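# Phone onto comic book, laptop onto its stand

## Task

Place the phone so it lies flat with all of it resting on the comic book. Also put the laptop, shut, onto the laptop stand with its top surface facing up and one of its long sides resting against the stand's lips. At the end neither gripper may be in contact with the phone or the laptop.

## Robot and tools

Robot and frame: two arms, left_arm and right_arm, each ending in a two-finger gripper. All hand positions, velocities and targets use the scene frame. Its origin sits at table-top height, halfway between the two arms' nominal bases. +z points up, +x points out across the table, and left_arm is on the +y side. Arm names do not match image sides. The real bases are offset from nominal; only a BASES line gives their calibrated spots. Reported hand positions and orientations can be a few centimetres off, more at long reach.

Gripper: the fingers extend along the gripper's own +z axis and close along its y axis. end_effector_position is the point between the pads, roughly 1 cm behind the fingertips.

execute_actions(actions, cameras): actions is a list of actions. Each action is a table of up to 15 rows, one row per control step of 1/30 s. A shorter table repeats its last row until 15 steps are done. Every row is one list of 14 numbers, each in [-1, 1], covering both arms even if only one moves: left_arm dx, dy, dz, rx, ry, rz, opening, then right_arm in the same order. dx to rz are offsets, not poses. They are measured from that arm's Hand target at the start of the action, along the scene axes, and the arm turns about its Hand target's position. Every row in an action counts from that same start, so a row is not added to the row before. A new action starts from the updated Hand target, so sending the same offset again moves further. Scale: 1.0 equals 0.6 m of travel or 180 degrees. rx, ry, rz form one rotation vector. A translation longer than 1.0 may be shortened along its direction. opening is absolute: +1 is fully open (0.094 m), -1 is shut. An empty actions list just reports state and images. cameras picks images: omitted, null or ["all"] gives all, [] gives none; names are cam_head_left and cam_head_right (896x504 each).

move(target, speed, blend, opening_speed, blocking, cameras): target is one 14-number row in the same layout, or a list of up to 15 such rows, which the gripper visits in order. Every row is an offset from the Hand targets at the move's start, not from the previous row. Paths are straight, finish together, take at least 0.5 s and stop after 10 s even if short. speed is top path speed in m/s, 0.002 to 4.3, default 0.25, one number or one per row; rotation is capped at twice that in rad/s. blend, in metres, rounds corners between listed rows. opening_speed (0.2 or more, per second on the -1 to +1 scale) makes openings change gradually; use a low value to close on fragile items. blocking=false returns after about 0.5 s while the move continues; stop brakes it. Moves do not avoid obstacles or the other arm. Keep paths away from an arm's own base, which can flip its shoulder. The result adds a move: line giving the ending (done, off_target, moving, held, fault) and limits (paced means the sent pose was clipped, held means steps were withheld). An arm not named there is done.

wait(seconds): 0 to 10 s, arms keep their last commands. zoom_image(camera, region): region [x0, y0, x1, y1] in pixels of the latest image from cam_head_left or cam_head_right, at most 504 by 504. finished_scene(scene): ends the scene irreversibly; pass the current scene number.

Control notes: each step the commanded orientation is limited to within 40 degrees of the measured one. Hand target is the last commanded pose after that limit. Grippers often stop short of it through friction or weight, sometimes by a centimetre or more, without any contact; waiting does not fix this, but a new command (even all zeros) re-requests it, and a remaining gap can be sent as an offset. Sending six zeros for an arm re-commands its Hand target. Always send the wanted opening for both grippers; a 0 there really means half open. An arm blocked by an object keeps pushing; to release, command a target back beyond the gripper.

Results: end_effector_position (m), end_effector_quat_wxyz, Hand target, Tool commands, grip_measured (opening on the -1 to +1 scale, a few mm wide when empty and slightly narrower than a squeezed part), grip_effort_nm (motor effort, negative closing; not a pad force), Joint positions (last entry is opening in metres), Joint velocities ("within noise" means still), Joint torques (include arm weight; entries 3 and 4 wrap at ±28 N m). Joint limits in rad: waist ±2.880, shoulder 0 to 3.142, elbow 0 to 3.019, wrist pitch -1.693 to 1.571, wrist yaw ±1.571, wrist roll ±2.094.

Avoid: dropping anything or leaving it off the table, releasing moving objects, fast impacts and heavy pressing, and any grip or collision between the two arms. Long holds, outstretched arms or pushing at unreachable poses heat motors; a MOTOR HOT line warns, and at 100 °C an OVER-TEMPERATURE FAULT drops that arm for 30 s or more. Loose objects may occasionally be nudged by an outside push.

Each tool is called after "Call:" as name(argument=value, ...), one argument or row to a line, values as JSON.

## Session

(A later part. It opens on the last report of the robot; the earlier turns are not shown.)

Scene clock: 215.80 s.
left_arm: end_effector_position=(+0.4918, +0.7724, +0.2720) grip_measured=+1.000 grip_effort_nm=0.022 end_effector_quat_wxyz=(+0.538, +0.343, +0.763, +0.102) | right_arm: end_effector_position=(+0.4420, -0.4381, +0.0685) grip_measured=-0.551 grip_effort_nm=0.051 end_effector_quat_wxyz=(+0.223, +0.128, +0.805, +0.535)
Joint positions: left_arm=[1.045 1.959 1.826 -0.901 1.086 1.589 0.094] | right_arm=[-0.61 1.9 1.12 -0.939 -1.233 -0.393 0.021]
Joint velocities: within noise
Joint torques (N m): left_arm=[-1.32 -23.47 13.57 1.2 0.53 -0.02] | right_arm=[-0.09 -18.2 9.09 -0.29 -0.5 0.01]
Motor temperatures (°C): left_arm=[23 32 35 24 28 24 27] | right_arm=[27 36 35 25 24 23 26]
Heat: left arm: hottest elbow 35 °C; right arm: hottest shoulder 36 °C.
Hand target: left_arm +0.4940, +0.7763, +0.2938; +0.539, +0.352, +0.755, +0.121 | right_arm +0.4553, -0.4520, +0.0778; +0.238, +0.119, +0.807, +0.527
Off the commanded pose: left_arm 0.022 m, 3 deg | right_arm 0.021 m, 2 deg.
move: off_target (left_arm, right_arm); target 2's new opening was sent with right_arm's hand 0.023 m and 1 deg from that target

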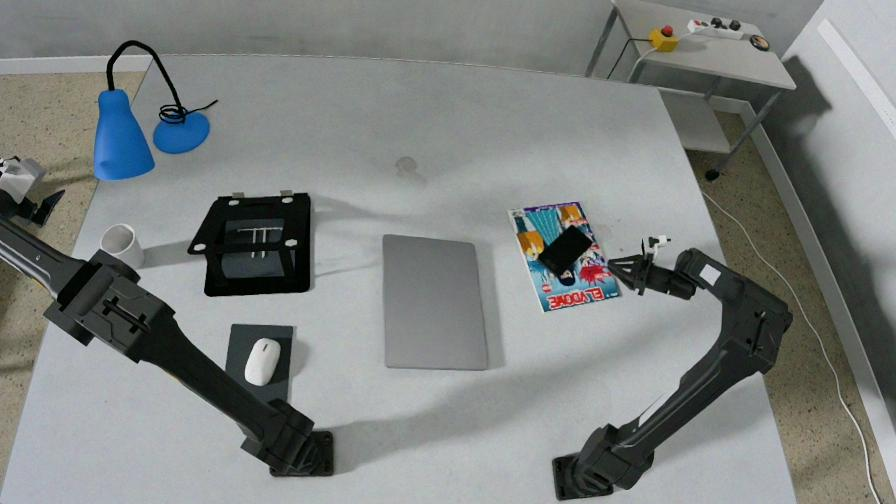

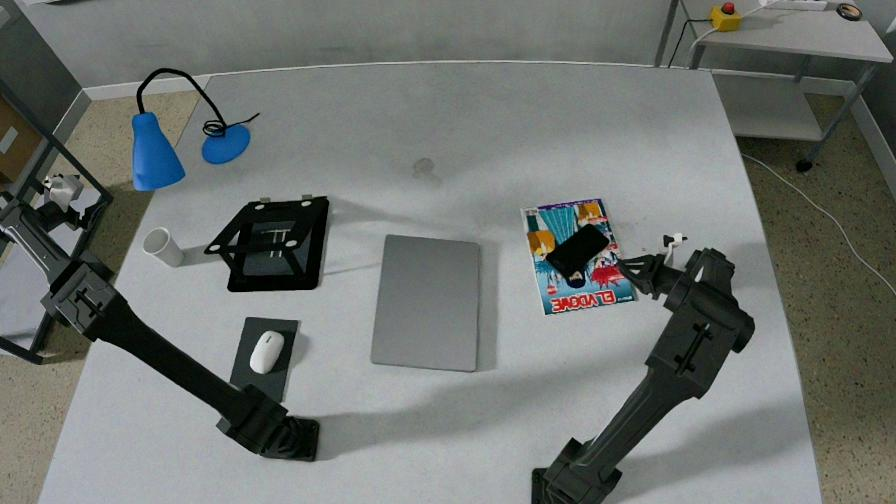

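Call:
move(
  target=[
    [-0.2,-0.5,0.03,0.1,-0.1,-0.15,1, -0.05,-0.05,0.25,0,0,0,-0.6],
    [-0.273,-0.8,-0.1,0.2087,-0.2091,-0.3077,1, -0.158,0.417,0.283,-0.359,0.162,0.081,-1],
  ],
  speed=0.4,
  blend=[0.05,0],
)

Call:
zoom_image(
  camera="cam_head_left",
  region=[240, 200, 560, 400],
)

Call:
zoom_image(
  camera="cam_head_right",
  region=[240, 200, 560, 400],
)

Scene clock: 275.73 s.
left_arm: end_effector_position=(+0.3325, +0.3030, +0.2333) grip_measured=+1.000 grip_effort_nm=0.017 end_effector_quat_wxyz=(+0.651, +0.651, +0.280, +0.271) | right_arm: end_effector_position=(+0.3430, -0.2092, +0.2307) grip_measured=-0.990 grip_effort_nm=-0.466 end_effector_quat_wxyz=(-0.016, +0.000, +1.000, -0.003)
Joint positions: left_arm=[0.763 0.995 0.399 0.081 1.559 2.074 0.094] | right_arm=[0.258 1.371 1.27 -1.503 -0.002 0.264 0]
Joint velocities: within noise
Joint torques (N m): left_arm=[-1.79 -5.89 8.62 1.69 0.4 0.09] | right_arm=[0.91 -11.22 12.93 -0.27 0.12 0.23]
Motor temperatures (°C): left_arm=[23 32 36 24 28 24 27] | right_arm=[27 36 38 25 24 23 25]
Heat: left arm: hottest elbow 36 °C; right arm: hottest elbow 38 °C.
Hand target: left_arm +0.3301, +0.2962, +0.2340; +0.600, +0.741, +0.233, +0.190 | right_arm +0.3604, -0.2018, +0.2476; +0.000, +0.000, +1.000, +0.000
Off the commanded pose: left_arm 0.007 m, 16 deg | right_arm 0.025 m, 2 deg.
joint sent to its limit (left arm) — joint 5 (wrist yaw), upper limit; joint 6 (wrist roll), upper limit. The joint targets are off in orientation, not in position.
move: off_target (left_arm, right_arm); target 2's new opening was sent with right_arm's hand 0.025 m and 2 deg from that target

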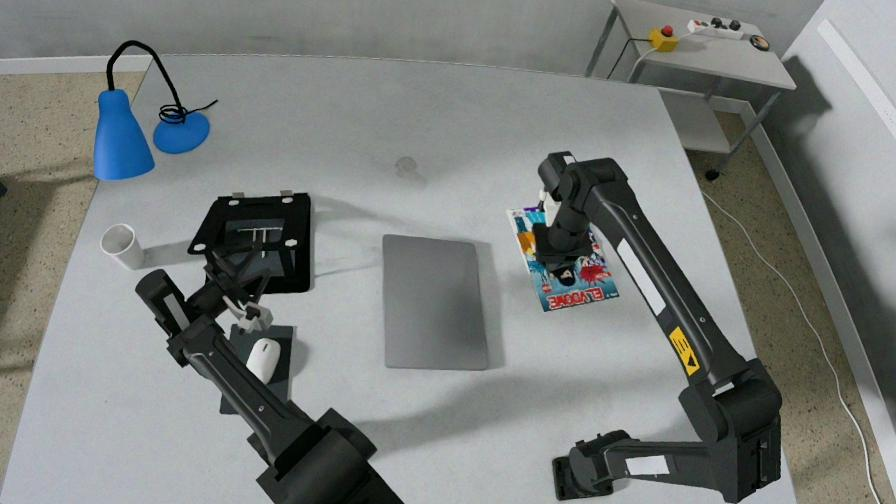

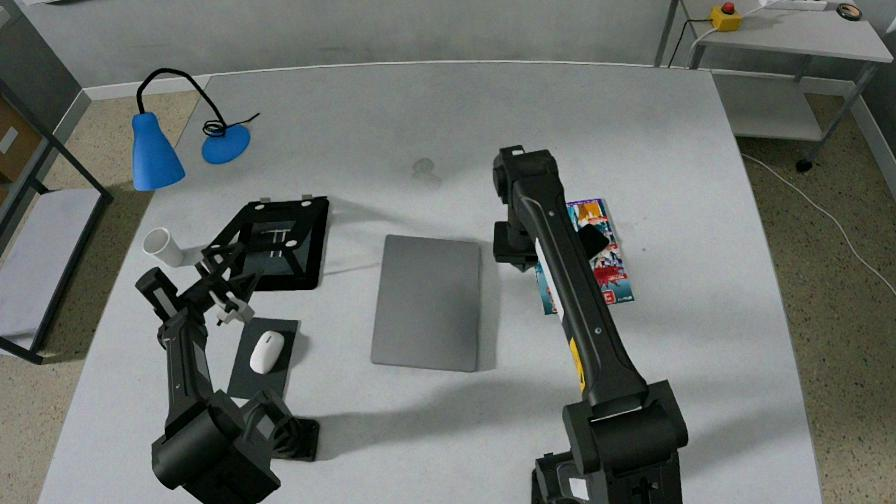

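Scaled by 1.575.

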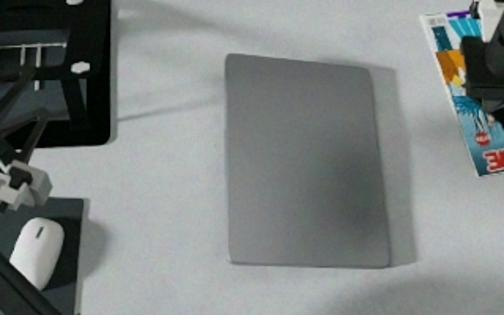

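Scaled by 1.575.

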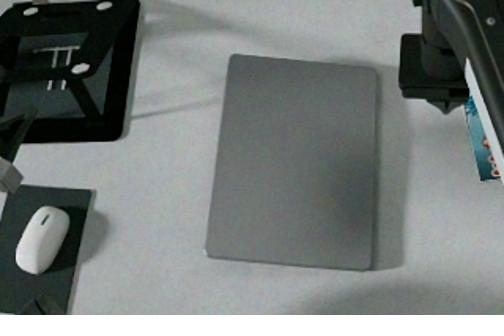

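Call:
move(
  target=[-0.13,0.34,0.15,-0.2087,0.2091,0.3077,1, 0.217,0.095,-0.246,0,0,0,-1],
  speed=0.3,
)

Call:
zoom_image(
  camera="cam_head_left",
  region=[360, 180, 580, 380],
)

Call:
zoom_image(
  camera="cam_head_right",
  region=[360, 180, 580, 380],
)

Scene clock: 296.50 s.
left_arm: end_effector_position=(+0.2515, +0.4838, +0.2989) grip_measured=+1.000 grip_effort_nm=0.007 end_effector_quat_wxyz=(+0.540, +0.323, +0.770, +0.108) | right_arm: end_effector_position=(+0.4687, -0.1578, +0.0929) grip_measured=-0.991 grip_effort_nm=-0.491 end_effector_quat_wxyz=(-0.020, +0.003, +1.000, -0.005)
Joint positions: left_arm=[1.307 1.059 0.918 -1.344 1.165 2.073 0.094] | right_arm=[0.29 1.808 1.421 -1.226 -0.002 0.301 0]
Joint velocities: within noise
Joint torques (N m): left_arm=[-0.38 -6.3 16.81 0.08 0.49 0.06] | right_arm=[1.32 -17.79 11.77 0.36 0.11 0.23]
Motor temperatures (°C): left_arm=[23 30 36 24 28 24 27] | right_arm=[27 35 40 25 24 23 26]
Heat: left arm: hottest elbow 36 °C; right arm: hottest elbow 40 °C.
Hand target: left_arm +0.2521, +0.5002, +0.3241; +0.539, +0.352, +0.755, +0.121 | right_arm +0.4906, -0.1447, +0.1001; +0.000, +0.000, +1.000, +0.000
Off the commanded pose: left_arm 0.030 m, 4 deg | right_arm 0.026 m, 2 deg.
joint sent to its limit (left arm) — joint 6 (wrist roll), upper limit. The joint targets are off in orientation, not in position.
move: off_target (left_arm, right_arm)

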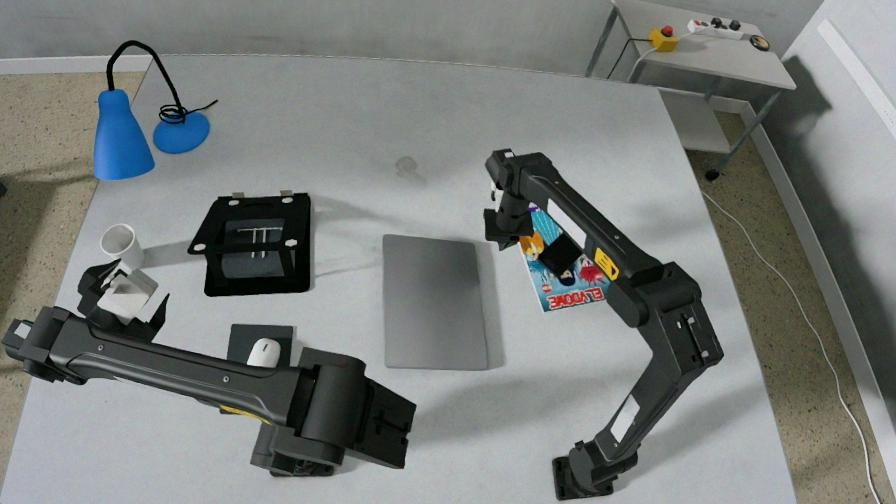

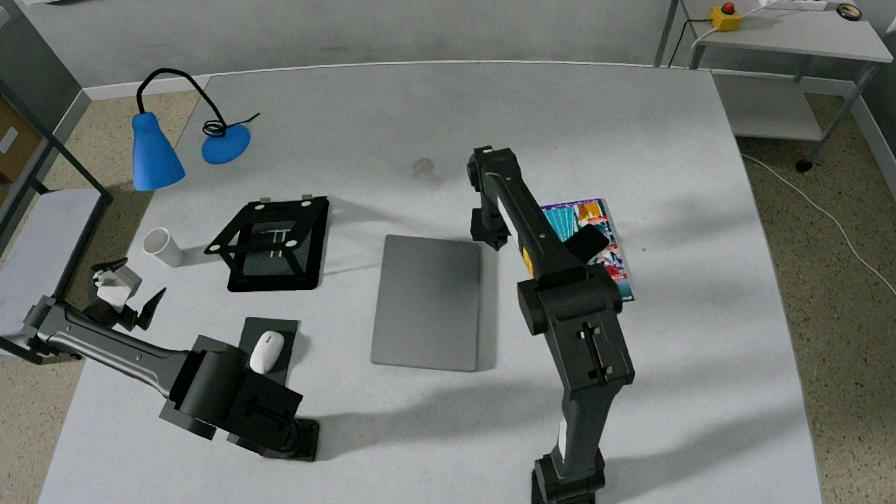

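Scaled by 2.291.

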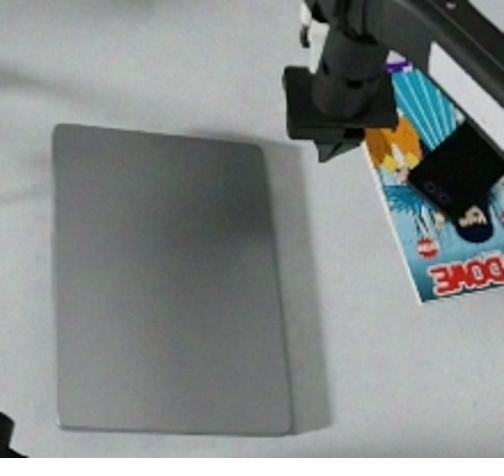

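Scaled by 2.291.

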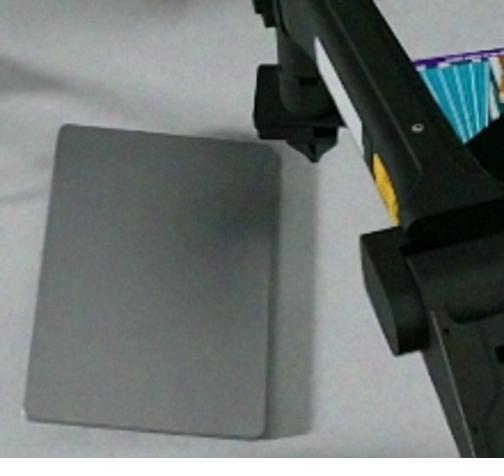

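Call:
move(
  target=[-0.05,0.05,0.0,0.0,0,-0.15,1, 0.05,0.0,-0.118,0,0,0,-1],
  speed=0.2,
)

Call:
zoom_image(
  camera="cam_head_left",
  region=[360, 180, 580, 380],
)

Call:
zoom_image(
  camera="cam_head_right",
  region=[360, 180, 580, 380],
)

Scene clock: 303.33 s.
left_arm: end_effector_position=(+0.2246, +0.5125, +0.2993) grip_measured=+1.000 grip_effort_nm=0.012 end_effector_quat_wxyz=(+0.497, +0.292, +0.809, +0.118) | right_arm: end_effector_position=(+0.4966, -0.1495, +0.0260) grip_measured=-0.991 grip_effort_nm=-0.491 end_effector_quat_wxyz=(-0.018, +0.002, +1.000, -0.005)
Joint positions: left_arm=[1.392 1.087 0.977 -1.394 1.07 2.074 0.094] | right_arm=[0.29 1.949 1.441 -1.101 -0.002 0.3 0]
Joint velocities: within noise
Joint torques (N m): left_arm=[-0.38 -6.53 17.01 -0.03 0.42 0.03] | right_arm=[0.09 -18.78 11.22 0.42 0.12 0.1]
Motor temperatures (°C): left_arm=[23 30 36 24 28 24 27] | right_arm=[27 35 40 25 24 23 26]
Heat: left arm: hottest elbow 36 °C; right arm: hottest elbow 40 °C.
Hand target: left_arm +0.2221, +0.5302, +0.3241; +0.553, +0.519, +0.652, -0.008 | right_arm +0.5207, -0.1447, +0.0293; +0.000, +0.000, +1.000, +0.000
Off the commanded pose: left_arm 0.030 m, 35 deg | right_arm 0.025 m, 2 deg.
joint sent to its limit (left arm) — joint 6 (wrist roll), upper limit. The joint targets are off in orientation, not in position.
move: off_target (left_arm, right_arm)

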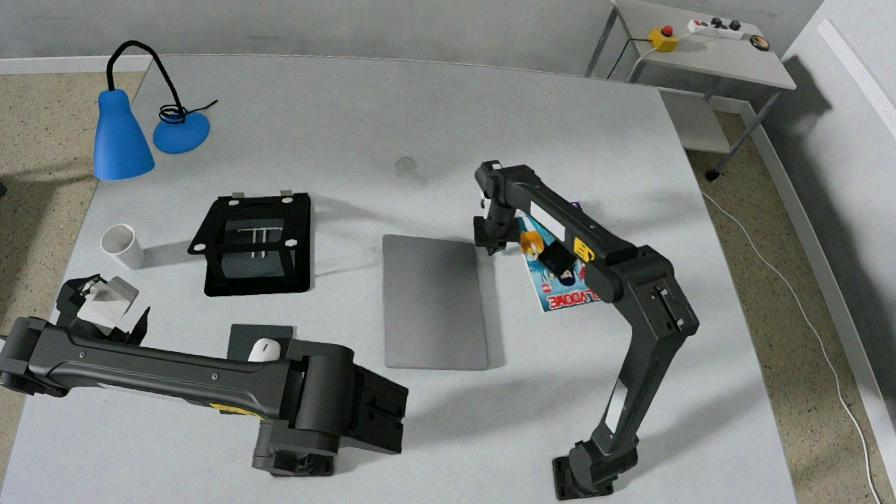

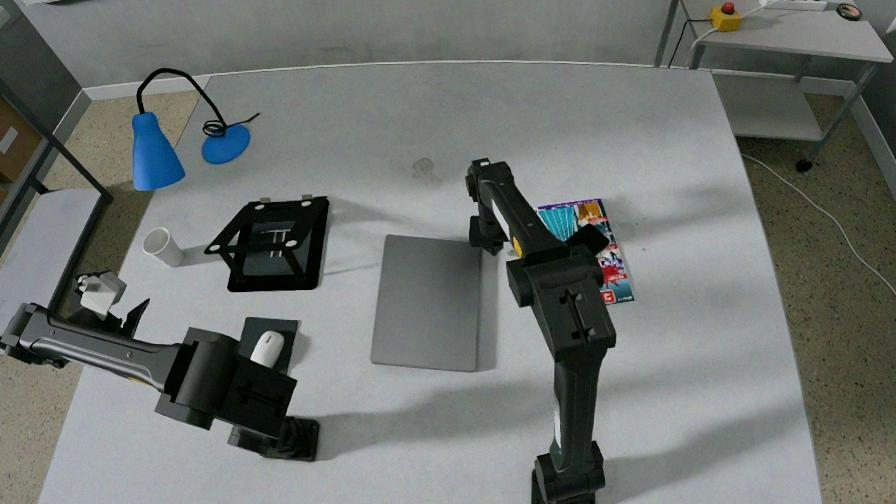

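Scaled by 2.291.

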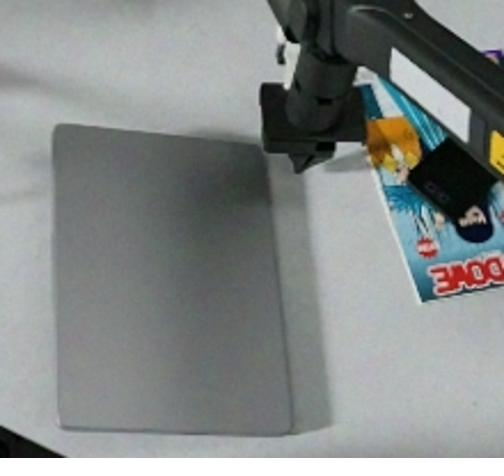

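Scaled by 2.291.

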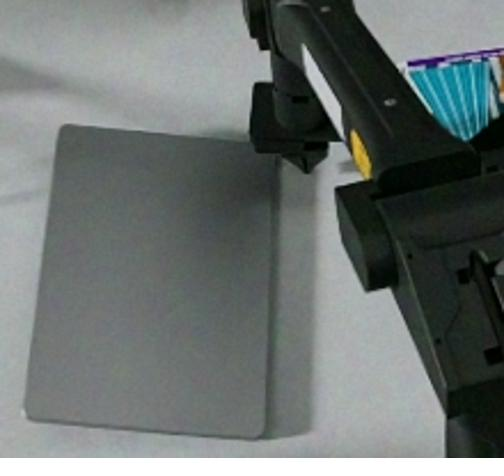

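Call:
move(
  target=[0.167,-0.083,0,0.243,-0.148,0.118,1, 0.0,0.2,0,0,0,0,-1],
  speed=0.1,
)

Call:
zoom_image(
  camera="cam_head_left",
  region=[360, 180, 580, 380],
)

Scene clock: 318.37 s.
left_arm: end_effector_position=(+0.3199, +0.4869, +0.3222) grip_measured=+1.000 grip_effort_nm=0.012 end_effector_quat_wxyz=(+0.446, +0.543, +0.558, +0.441) | right_arm: end_effector_position=(+0.5142, -0.0439, +0.0432) grip_measured=-0.991 grip_effort_nm=-0.496 end_effector_quat_wxyz=(+0.006, +0.007, +1.000, +0.000)
Joint positions: left_arm=[1.08 0.87 0.678 -0.257 1.056 1.949 0.094] | right_arm=[0.451 2.031 1.626 -1.156 0.005 0.471 0]
Joint velocities: within noise
Joint torques (N m): left_arm=[-2.73 -7 10.62 1.89 0.11 -0.08] | right_arm=[1.9 -19.08 11.11 -0.01 -0.09 0.19]
Motor temperatures (°C): left_arm=[23 29 38 24 28 24 27] | right_arm=[27 35 41 25 24 23 26]
Heat: left arm: hottest elbow 38 °C; right arm: hottest elbow 41 °C.
Hand target: left_arm +0.3223, +0.4804, +0.3241; +0.446, +0.548, +0.549, +0.447 | right_arm +0.5207, -0.0247, +0.0292; +0.000, +0.000, +1.000, +0.000
Off the commanded pose: left_arm 0.007 m, 1 deg | right_arm 0.025 m, 1 deg.
move: off_target (right_arm)

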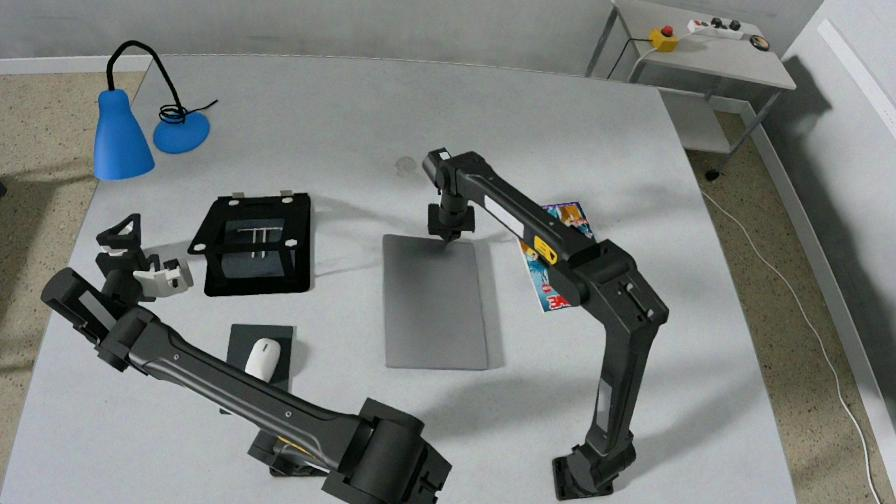

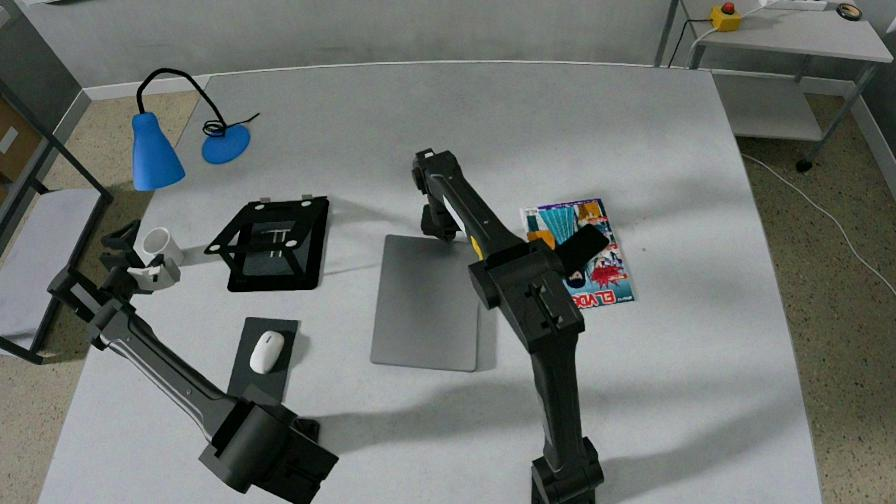

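Scaled by 2.291.

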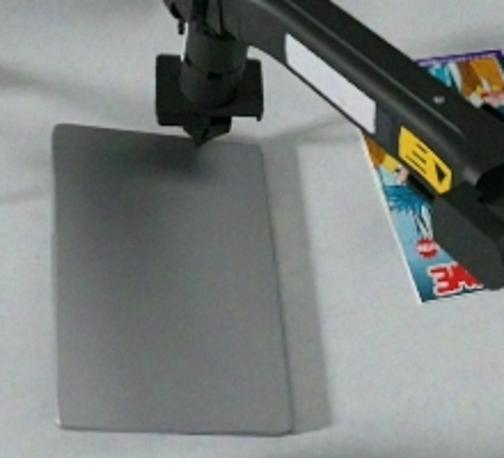

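Call:
move(
  target=[
    [0,0,0,0,0,0,1, 0.0,0.0,0.06,0,0,0,-1],
    [0,0,0,0,0,0,1, 0.0,-0.2,0.06,0,0,0,-1],
    [0,0,0,0,0,0,1, 0.0,-0.2,-0.02,0,0,0,-1],
  ],
  speed=[0.1,0.25,0.1],
  cameras=[],
)

Call:
move(
  target=[0,0,0,0,0,0,1, 0.0,0,-0.025,0,0,0,-1],
  speed=0.04,
  cameras=[],
)

Call:
move(
  target=[0,0,0,0,0,0,1, 0.0,0,-0.025,0,0,0,-1],
  speed=0.04,
)

Call:
zoom_image(
  camera="cam_head_left",
  region=[360, 180, 580, 380],
)

Scene clock: 325.67 s.
left_arm: end_effector_position=(+0.3199, +0.4869, +0.3220) grip_measured=+1.000 grip_effort_nm=0.007 end_effector_quat_wxyz=(+0.445, +0.543, +0.558, +0.441) | right_arm: end_effector_position=(+0.5270, -0.1480, +0.0385) grip_measured=-0.991 grip_effort_nm=-0.496 end_effector_quat_wxyz=(+0.015, +0.008, +1.000, +0.004)
Joint positions: left_arm=[1.08 0.87 0.678 -0.256 1.056 1.949 0.094] | right_arm=[0.279 1.963 1.5 -1.077 0.002 0.3 0]
Joint velocities: within noise
Joint torques (N m): left_arm=[-2.84 -6.71 10.55 2.09 0.1 -0.09] | right_arm=[0.91 -19.6 6.5 0.64 -0.01 0.12]
Motor temperatures (°C): left_arm=[23 28 38 24 27 24 27] | right_arm=[27 35 41 25 24 23 26]
Heat: left arm: hottest elbow 38 °C; right arm: hottest elbow 41 °C.
Hand target: left_arm +0.3223, +0.4805, +0.3239; +0.446, +0.548, +0.549, +0.447 | right_arm +0.5207, -0.1448, +0.0172; +0.000, +0.000, +1.000, +0.000
Off the commanded pose: left_arm 0.007 m, 1 deg | right_arm 0.022 m, 2 deg.
move: off_target (right_arm)
No camera images: "cameras" was empty.

Scene clock: 326.60 s.
left_arm: end_effector_position=(+0.3199, +0.4869, +0.3220) grip_measured=+1.000 grip_effort_nm=0.007 end_effector_quat_wxyz=(+0.445, +0.543, +0.558, +0.441) | right_arm: end_effector_position=(+0.5268, -0.1481, +0.0222) grip_measured=-0.991 grip_effort_nm=-0.486 end_effector_quat_wxyz=(+0.014, +0.008, +1.000, +0.003)
Joint positions: left_arm=[1.08 0.87 0.678 -0.256 1.056 1.949 0.094] | right_arm=[0.279 1.983 1.486 -1.045 0.002 0.299 0]
Joint velocities: within noise
Joint torques (N m): left_arm=[-2.37 -6.48 10.54 2.28 0.12 -0.13] | right_arm=[0.91 -19.43 6.43 0.46 -0.01 0.09]
Motor temperatures (°C): left_arm=[23 28 38 24 27 24 27] | right_arm=[27 35 41 25 24 23 26]
Heat: left arm: hottest elbow 38 °C; right arm: hottest elbow 41 °C.
Hand target: left_arm +0.3223, +0.4805, +0.3239; +0.446, +0.548, +0.549, +0.447 | right_arm +0.5207, -0.1448, +0.0022; +0.000, +0.000, +1.000, +0.000
Off the commanded pose: left_arm 0.007 m, 1 deg | right_arm 0.021 m, 2 deg.
move: off_target (right_arm)
No camera images: "cameras" was empty.

Scene clock: 327.43 s.
left_arm: end_effector_position=(+0.3199, +0.4869, +0.3220) grip_measured=+1.000 grip_effort_nm=0.007 end_effector_quat_wxyz=(+0.445, +0.543, +0.558, +0.441) | right_arm: end_effector_position=(+0.5297, -0.1473, +0.0150) grip_measured=-0.991 grip_effort_nm=-0.491 end_effector_quat_wxyz=(+0.021, +0.008, +1.000, +0.005)
Joint positions: left_arm=[1.08 0.87 0.678 -0.256 1.056 1.949 0.094] | right_arm=[0.279 1.991 1.477 -1.013 0.002 0.299 0]
Joint velocities: within noise
Joint torques (N m): left_arm=[-2.73 -7.36 10.4 2.33 0.12 -0.09] | right_arm=[0.97 -19.08 6.08 0.61 -0.01 0.09]
Motor temperatures (°C): left_arm=[23 28 38 24 27 24 27] | right_arm=[27 35 41 25 24 23 26]
Heat: left arm: hottest elbow 38 °C; right arm: hottest elbow 41 °C.
Hand target: left_arm +0.3223, +0.4805, +0.3239; +0.446, +0.548, +0.549, +0.447 | right_arm +0.5206, -0.1448, -0.0128; +0.000, +0.000, +1.000, +0.000
Off the commanded pose: left_arm 0.007 m, 1 deg | right_arm 0.029 m, 3 deg.
move: off_target (right_arm)

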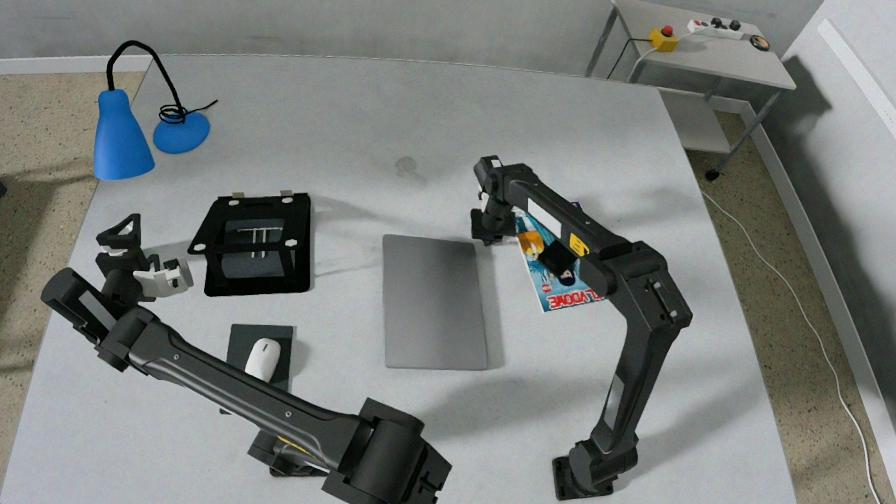

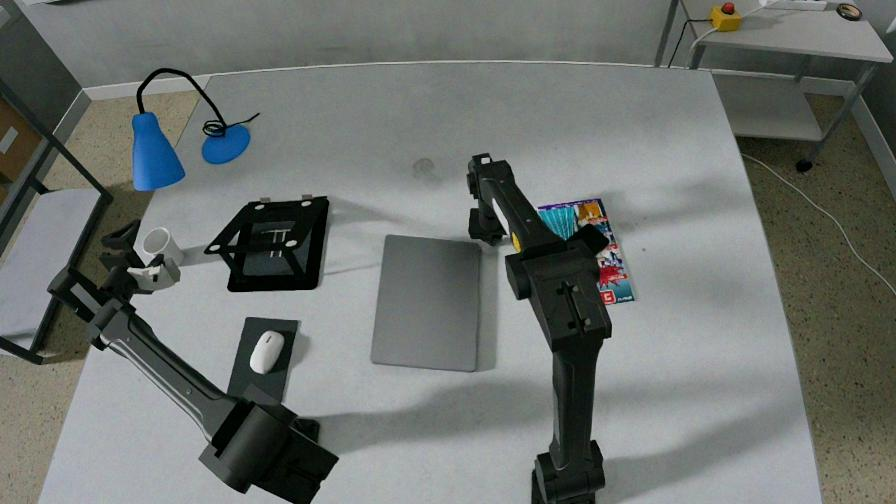

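Scaled by 2.291.

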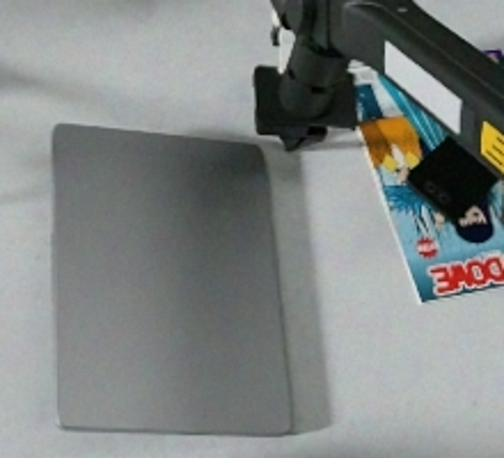

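Call:
move(
  target=[0,0,0,0,0,0,1, -0.02,0.10,0.012,0,0,0,-1],
  speed=0.06,
)

Call:
zoom_image(
  camera="cam_head_left",
  region=[360, 180, 580, 380],
)

Call:
zoom_image(
  camera="cam_head_right",
  region=[360, 180, 580, 380],
)

Scene clock: 333.27 s.
left_arm: end_effector_position=(+0.3199, +0.4869, +0.3220) grip_measured=+1.000 grip_effort_nm=0.012 end_effector_quat_wxyz=(+0.445, +0.543, +0.558, +0.441) | right_arm: end_effector_position=(+0.5157, -0.1081, +0.0146) grip_measured=-0.991 grip_effort_nm=-0.486 end_effector_quat_wxyz=(+0.021, +0.013, +1.000, -0.001)
Joint positions: left_arm=[1.08 0.87 0.678 -0.256 1.056 1.949 0.094] | right_arm=[0.355 1.992 1.477 -1.018 0.017 0.386 0]
Joint velocities: within noise
Joint torques (N m): left_arm=[-2.14 -6.24 10.55 2.28 0.12 -0.11] | right_arm=[3.02 -18.43 8.8 -0.2 -0.47 0.28]
Motor temperatures (°C): left_arm=[23 28 37 24 27 24 27] | right_arm=[27 35 40 25 24 23 26]
Heat: left arm: hottest elbow 37 °C; right arm: hottest elbow 40 °C.
Hand target: left_arm +0.3223, +0.4805, +0.3239; +0.446, +0.548, +0.549, +0.447 | right_arm +0.5086, -0.0848, -0.0056; +0.000, +0.000, +1.000, +0.000
Off the commanded pose: left_arm 0.007 m, 1 deg | right_arm 0.032 m, 3 deg.
move: off_target (right_arm)

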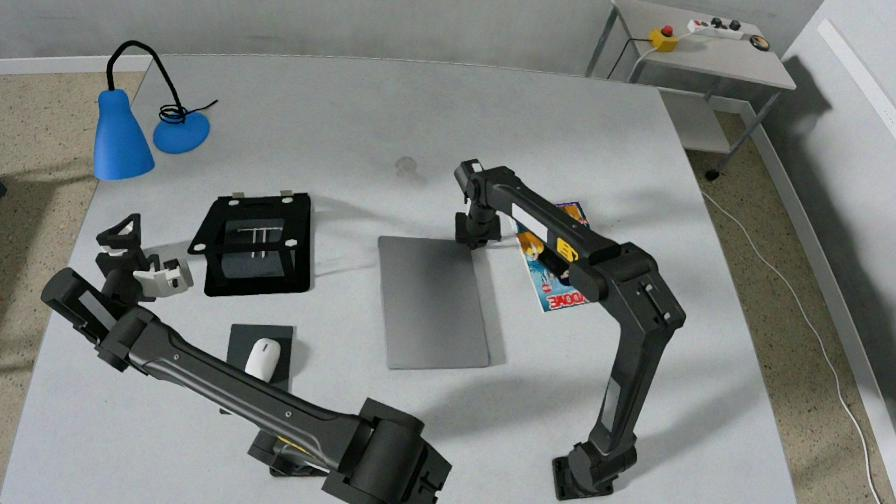

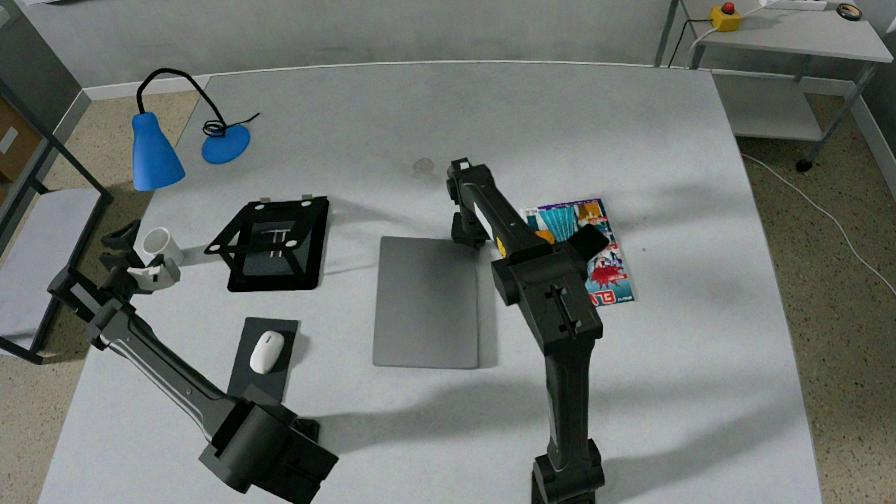

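Scaled by 2.291.

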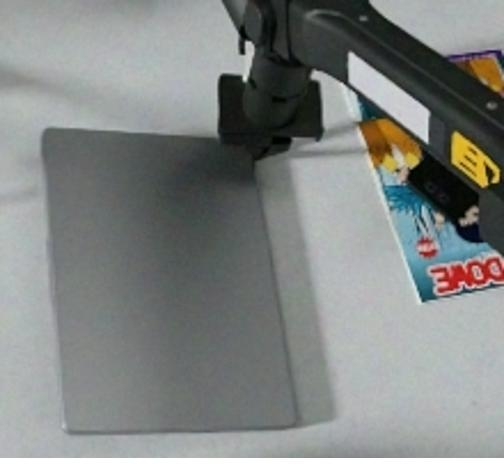

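Scaled by 2.291.

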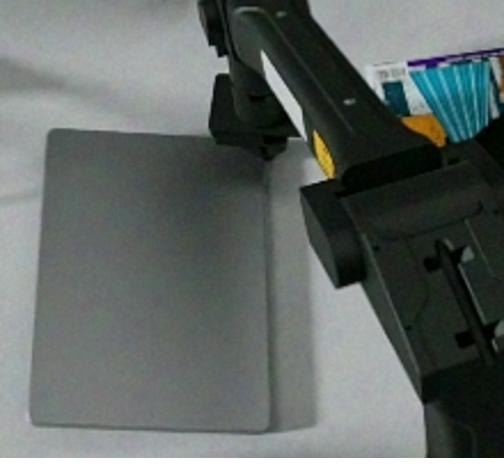

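Call:
move(
  target=[
    [0,0.1,0.0,0,0,0,1, 0.0,-0.08,0.0,0,0,0,-1],
    [-0.03,0.2,0.0,0,0,0,1, 0.0,-0.08,0.16,0,0,0,-1],
    [-0.03,0.2,0.0,0,0,0,1, -0.49,-0.24,0.16,0,0,0,-1],
    [-0.03,0.2,0.0,0,0,0,1, -0.49,-0.24,0.02,0,0,0,-1],
  ],
  speed=[0.15,0.2,0.25,0.12],
  blend=[0,0.03,0.03,0],
)

Call:
zoom_image(
  camera="cam_head_left",
  region=[360, 220, 580, 420],
)

Call:
zoom_image(
  camera="cam_head_right",
  region=[360, 220, 580, 420],
)

Scene clock: 357.37 s.
left_arm: end_effector_position=(+0.3027, +0.5793, +0.2911) grip_measured=+1.000 grip_effort_nm=0.007 end_effector_quat_wxyz=(+0.466, +0.525, +0.571, +0.426) | right_arm: end_effector_position=(+0.2179, -0.2257, +0.0137) grip_measured=-0.991 grip_effort_nm=-0.486 end_effector_quat_wxyz=(+0.008, +0.000, +1.000, +0.003)
Joint positions: left_arm=[1.245 1.167 0.802 -0.256 1.213 2.074 0.094] | right_arm=[0.322 1.257 0.536 -0.833 -0.001 0.327 0]
Joint velocities: within noise
Joint torques (N m): left_arm=[-0.85 -8.64 17.58 1.48 0.52 0.03] | right_arm=[0.09 -6.42 5.55 0.5 0.11 0.11]
Motor temperatures (°C): left_arm=[23 28 37 24 27 24 27] | right_arm=[27 36 38 25 24 23 26]
Heat: left arm: hottest elbow 37 °C; right arm: hottest elbow 38 °C.
Hand target: left_arm +0.3044, +0.6004, +0.3241; +0.446, +0.548, +0.549, +0.447 | right_arm +0.2147, -0.2288, +0.0064; +0.000, +0.000, +1.000, +0.000
Off the commanded pose: left_arm 0.039 m, 5 deg | right_arm 0.009 m, 1 deg.
joint sent to its limit (left arm) — joint 6 (wrist roll), upper limit. The joint targets still meet the commanded pose.
move: off_target (left_arm)

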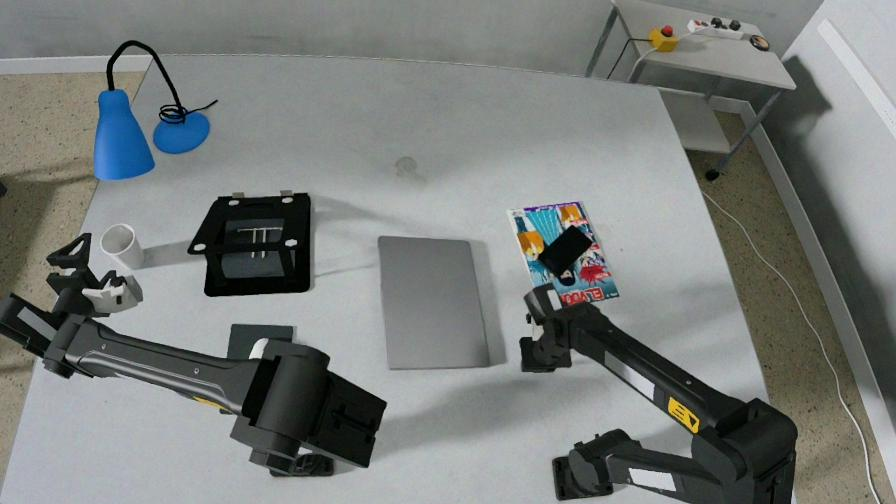

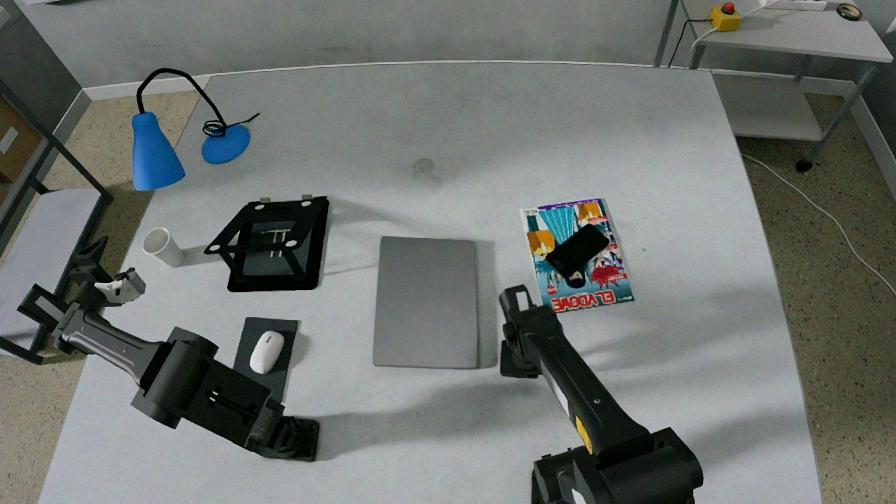

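Scaled by 2.291.

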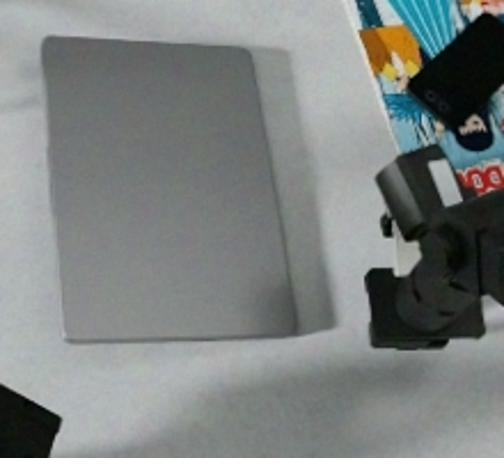

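Scaled by 2.291.

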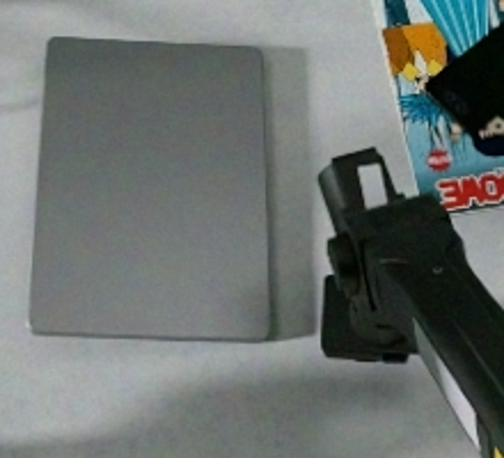

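Call:
move(
  target=[
    [0,0,0,0,0,0,1, 0.08,0.0,0.0,0,0,0,-1],
    [0,0,0,0,0,0,1, 0.08,0.25,-0.01,0,0,0,-1],
  ],
  speed=[0.15,0.12],
)

Call:
zoom_image(
  camera="cam_head_left",
  region=[360, 220, 580, 420],
)

Call:
zoom_image(
  camera="cam_head_right",
  region=[360, 220, 580, 420],
)

Scene clock: 363.50 s.
left_arm: end_effector_position=(+0.3027, +0.5793, +0.2911) grip_measured=+1.000 grip_effort_nm=0.007 end_effector_quat_wxyz=(+0.466, +0.525, +0.571, +0.426) | right_arm: end_effector_position=(+0.2567, -0.0983, +0.0100) grip_measured=-0.991 grip_effort_nm=-0.481 end_effector_quat_wxyz=(+0.007, +0.008, +1.000, -0.005)
Joint positions: left_arm=[1.245 1.167 0.802 -0.256 1.213 2.074 0.094] | right_arm=[0.641 1.52 0.785 -0.83 0.017 0.661 0]
Joint velocities: within noise
Joint torques (N m): left_arm=[-0.21 -8.64 17.39 1.77 0.45 0.03] | right_arm=[2.32 -7.94 8.8 0.58 -0.48 0.26]
Motor temperatures (°C): left_arm=[23 28 39 24 27 24 27] | right_arm=[27 35 38 25 24 23 26]
Heat: left arm: hottest elbow 39 °C; right arm: hottest elbow 38 °C.
Hand target: left_arm +0.3044, +0.6003, +0.3241; +0.446, +0.548, +0.549, +0.447 | right_arm +0.2625, -0.0788, +0.0004; +0.000, +0.000, +1.000, +0.000
Off the commanded pose: left_arm 0.039 m, 5 deg | right_arm 0.022 m, 1 deg.
joint sent to its limit (left arm) — joint 6 (wrist roll), upper limit. The joint targets still meet the commanded pose.
move: off_target (left_arm, right_arm)

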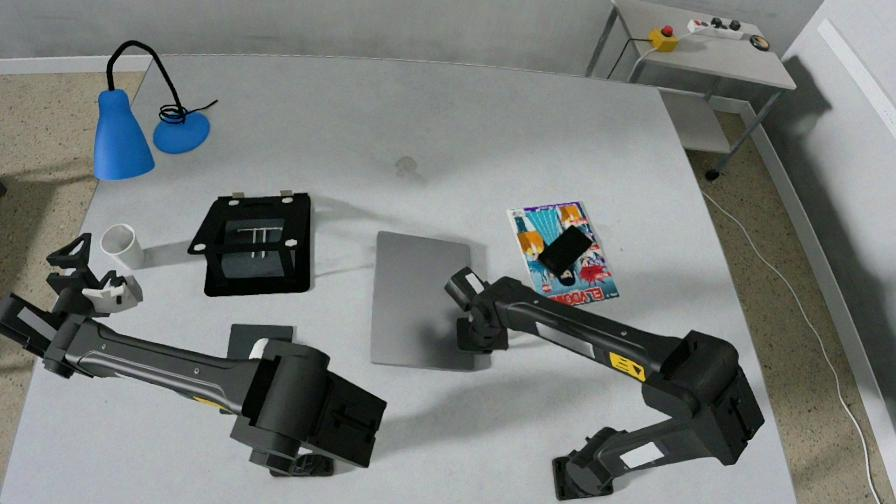

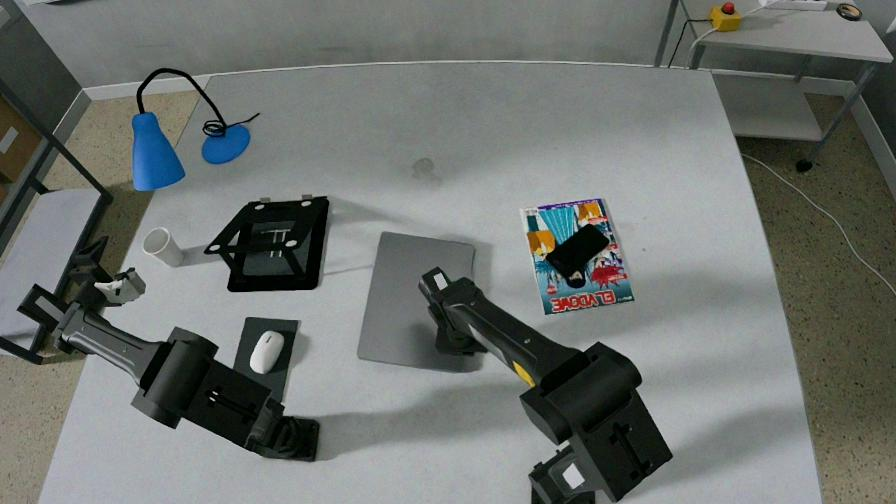

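Scaled by 2.291.

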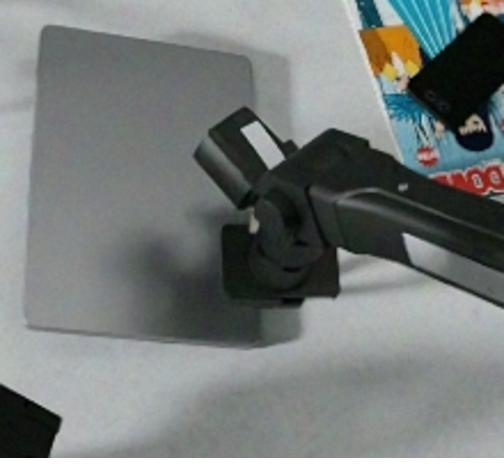

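Scaled by 2.291.

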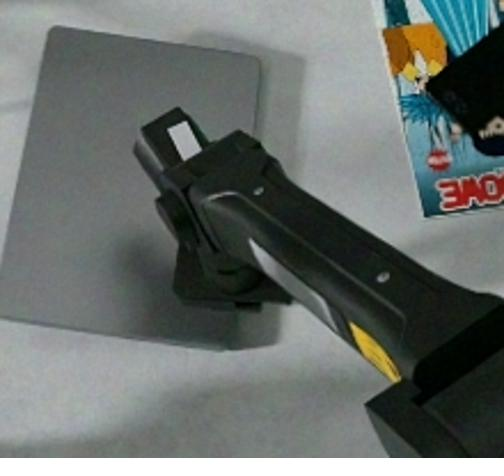

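Call:
move(
  target=[
    [0,0,0,0,0,0,1, 0.055,0.16,0.0,0,0,0,-1],
    [0,0,0,0,0,0,1, 0.12,0.25,0.0,0,0,0,-1],
  ],
  speed=0.1,
  blend=[0.02,0],
)

Call:
zoom_image(
  camera="cam_head_left",
  region=[340, 200, 560, 400],
)

Scene clock: 369.43 s.
left_arm: end_effector_position=(+0.3027, +0.5793, +0.2911) grip_measured=+1.000 grip_effort_nm=0.007 end_effector_quat_wxyz=(+0.466, +0.525, +0.571, +0.426) | right_arm: end_effector_position=(+0.3257, +0.0439, +0.0126) grip_measured=-0.991 grip_effort_nm=-0.481 end_effector_quat_wxyz=(-0.002, +0.008, +1.000, -0.009)
Joint positions: left_arm=[1.245 1.167 0.802 -0.256 1.213 2.074 0.094] | right_arm=[0.783 1.847 1.24 -0.978 0.009 0.803 0]
Joint velocities: within noise
Joint torques (N m): left_arm=[0.03 -8.94 17.55 1.51 0.51 -0.01] | right_arm=[2.02 -14.45 11 0.66 -0.24 0.22]
Motor temperatures (°C): left_arm=[23 28 40 24 27 24 27] | right_arm=[27 35 38 25 24 23 26]
Heat: left arm: hottest elbow 40 °C; right arm: hottest elbow 38 °C.
Hand target: left_arm +0.3044, +0.6003, +0.3241; +0.446, +0.548, +0.549, +0.447 | right_arm +0.3347, +0.0712, +0.0005; +0.000, +0.000, +1.000, +0.000
Off the commanded pose: left_arm 0.039 m, 5 deg | right_arm 0.031 m, 1 deg.
joint sent to its limit (left arm) — joint 6 (wrist roll), upper limit. The joint targets still meet the commanded pose.
move: off_target (left_arm, right_arm)

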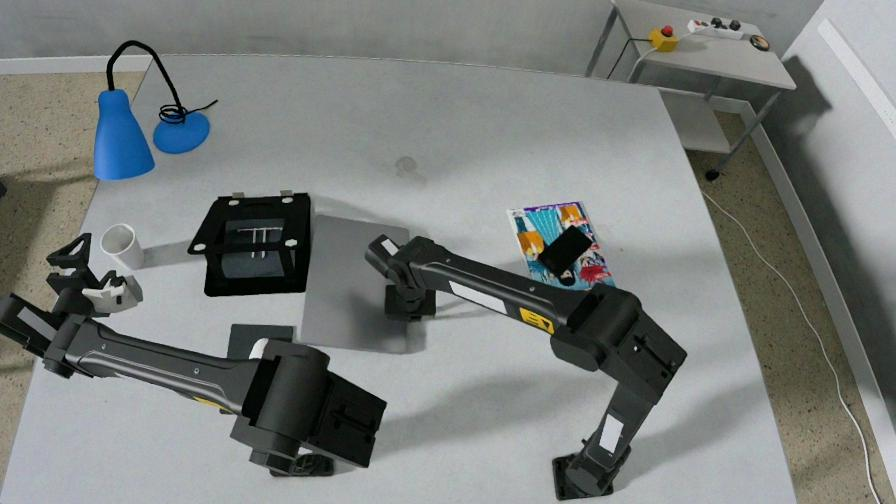

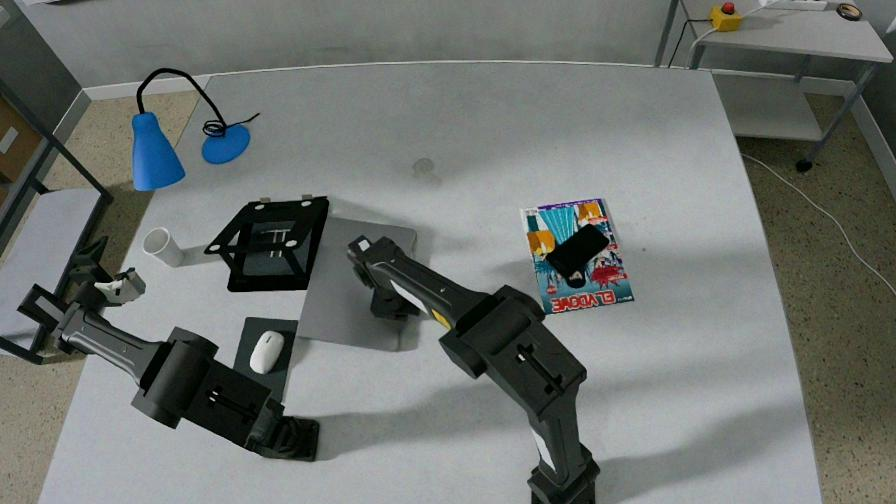

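Scaled by 2.291.

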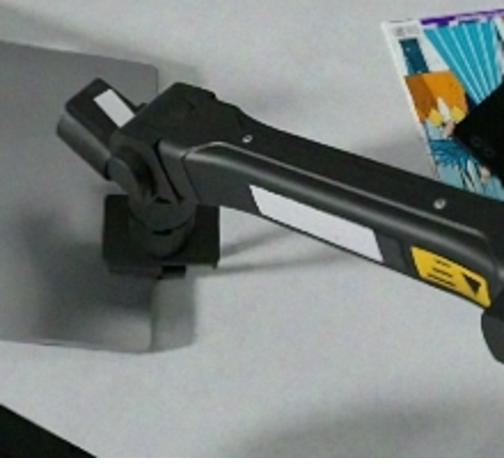

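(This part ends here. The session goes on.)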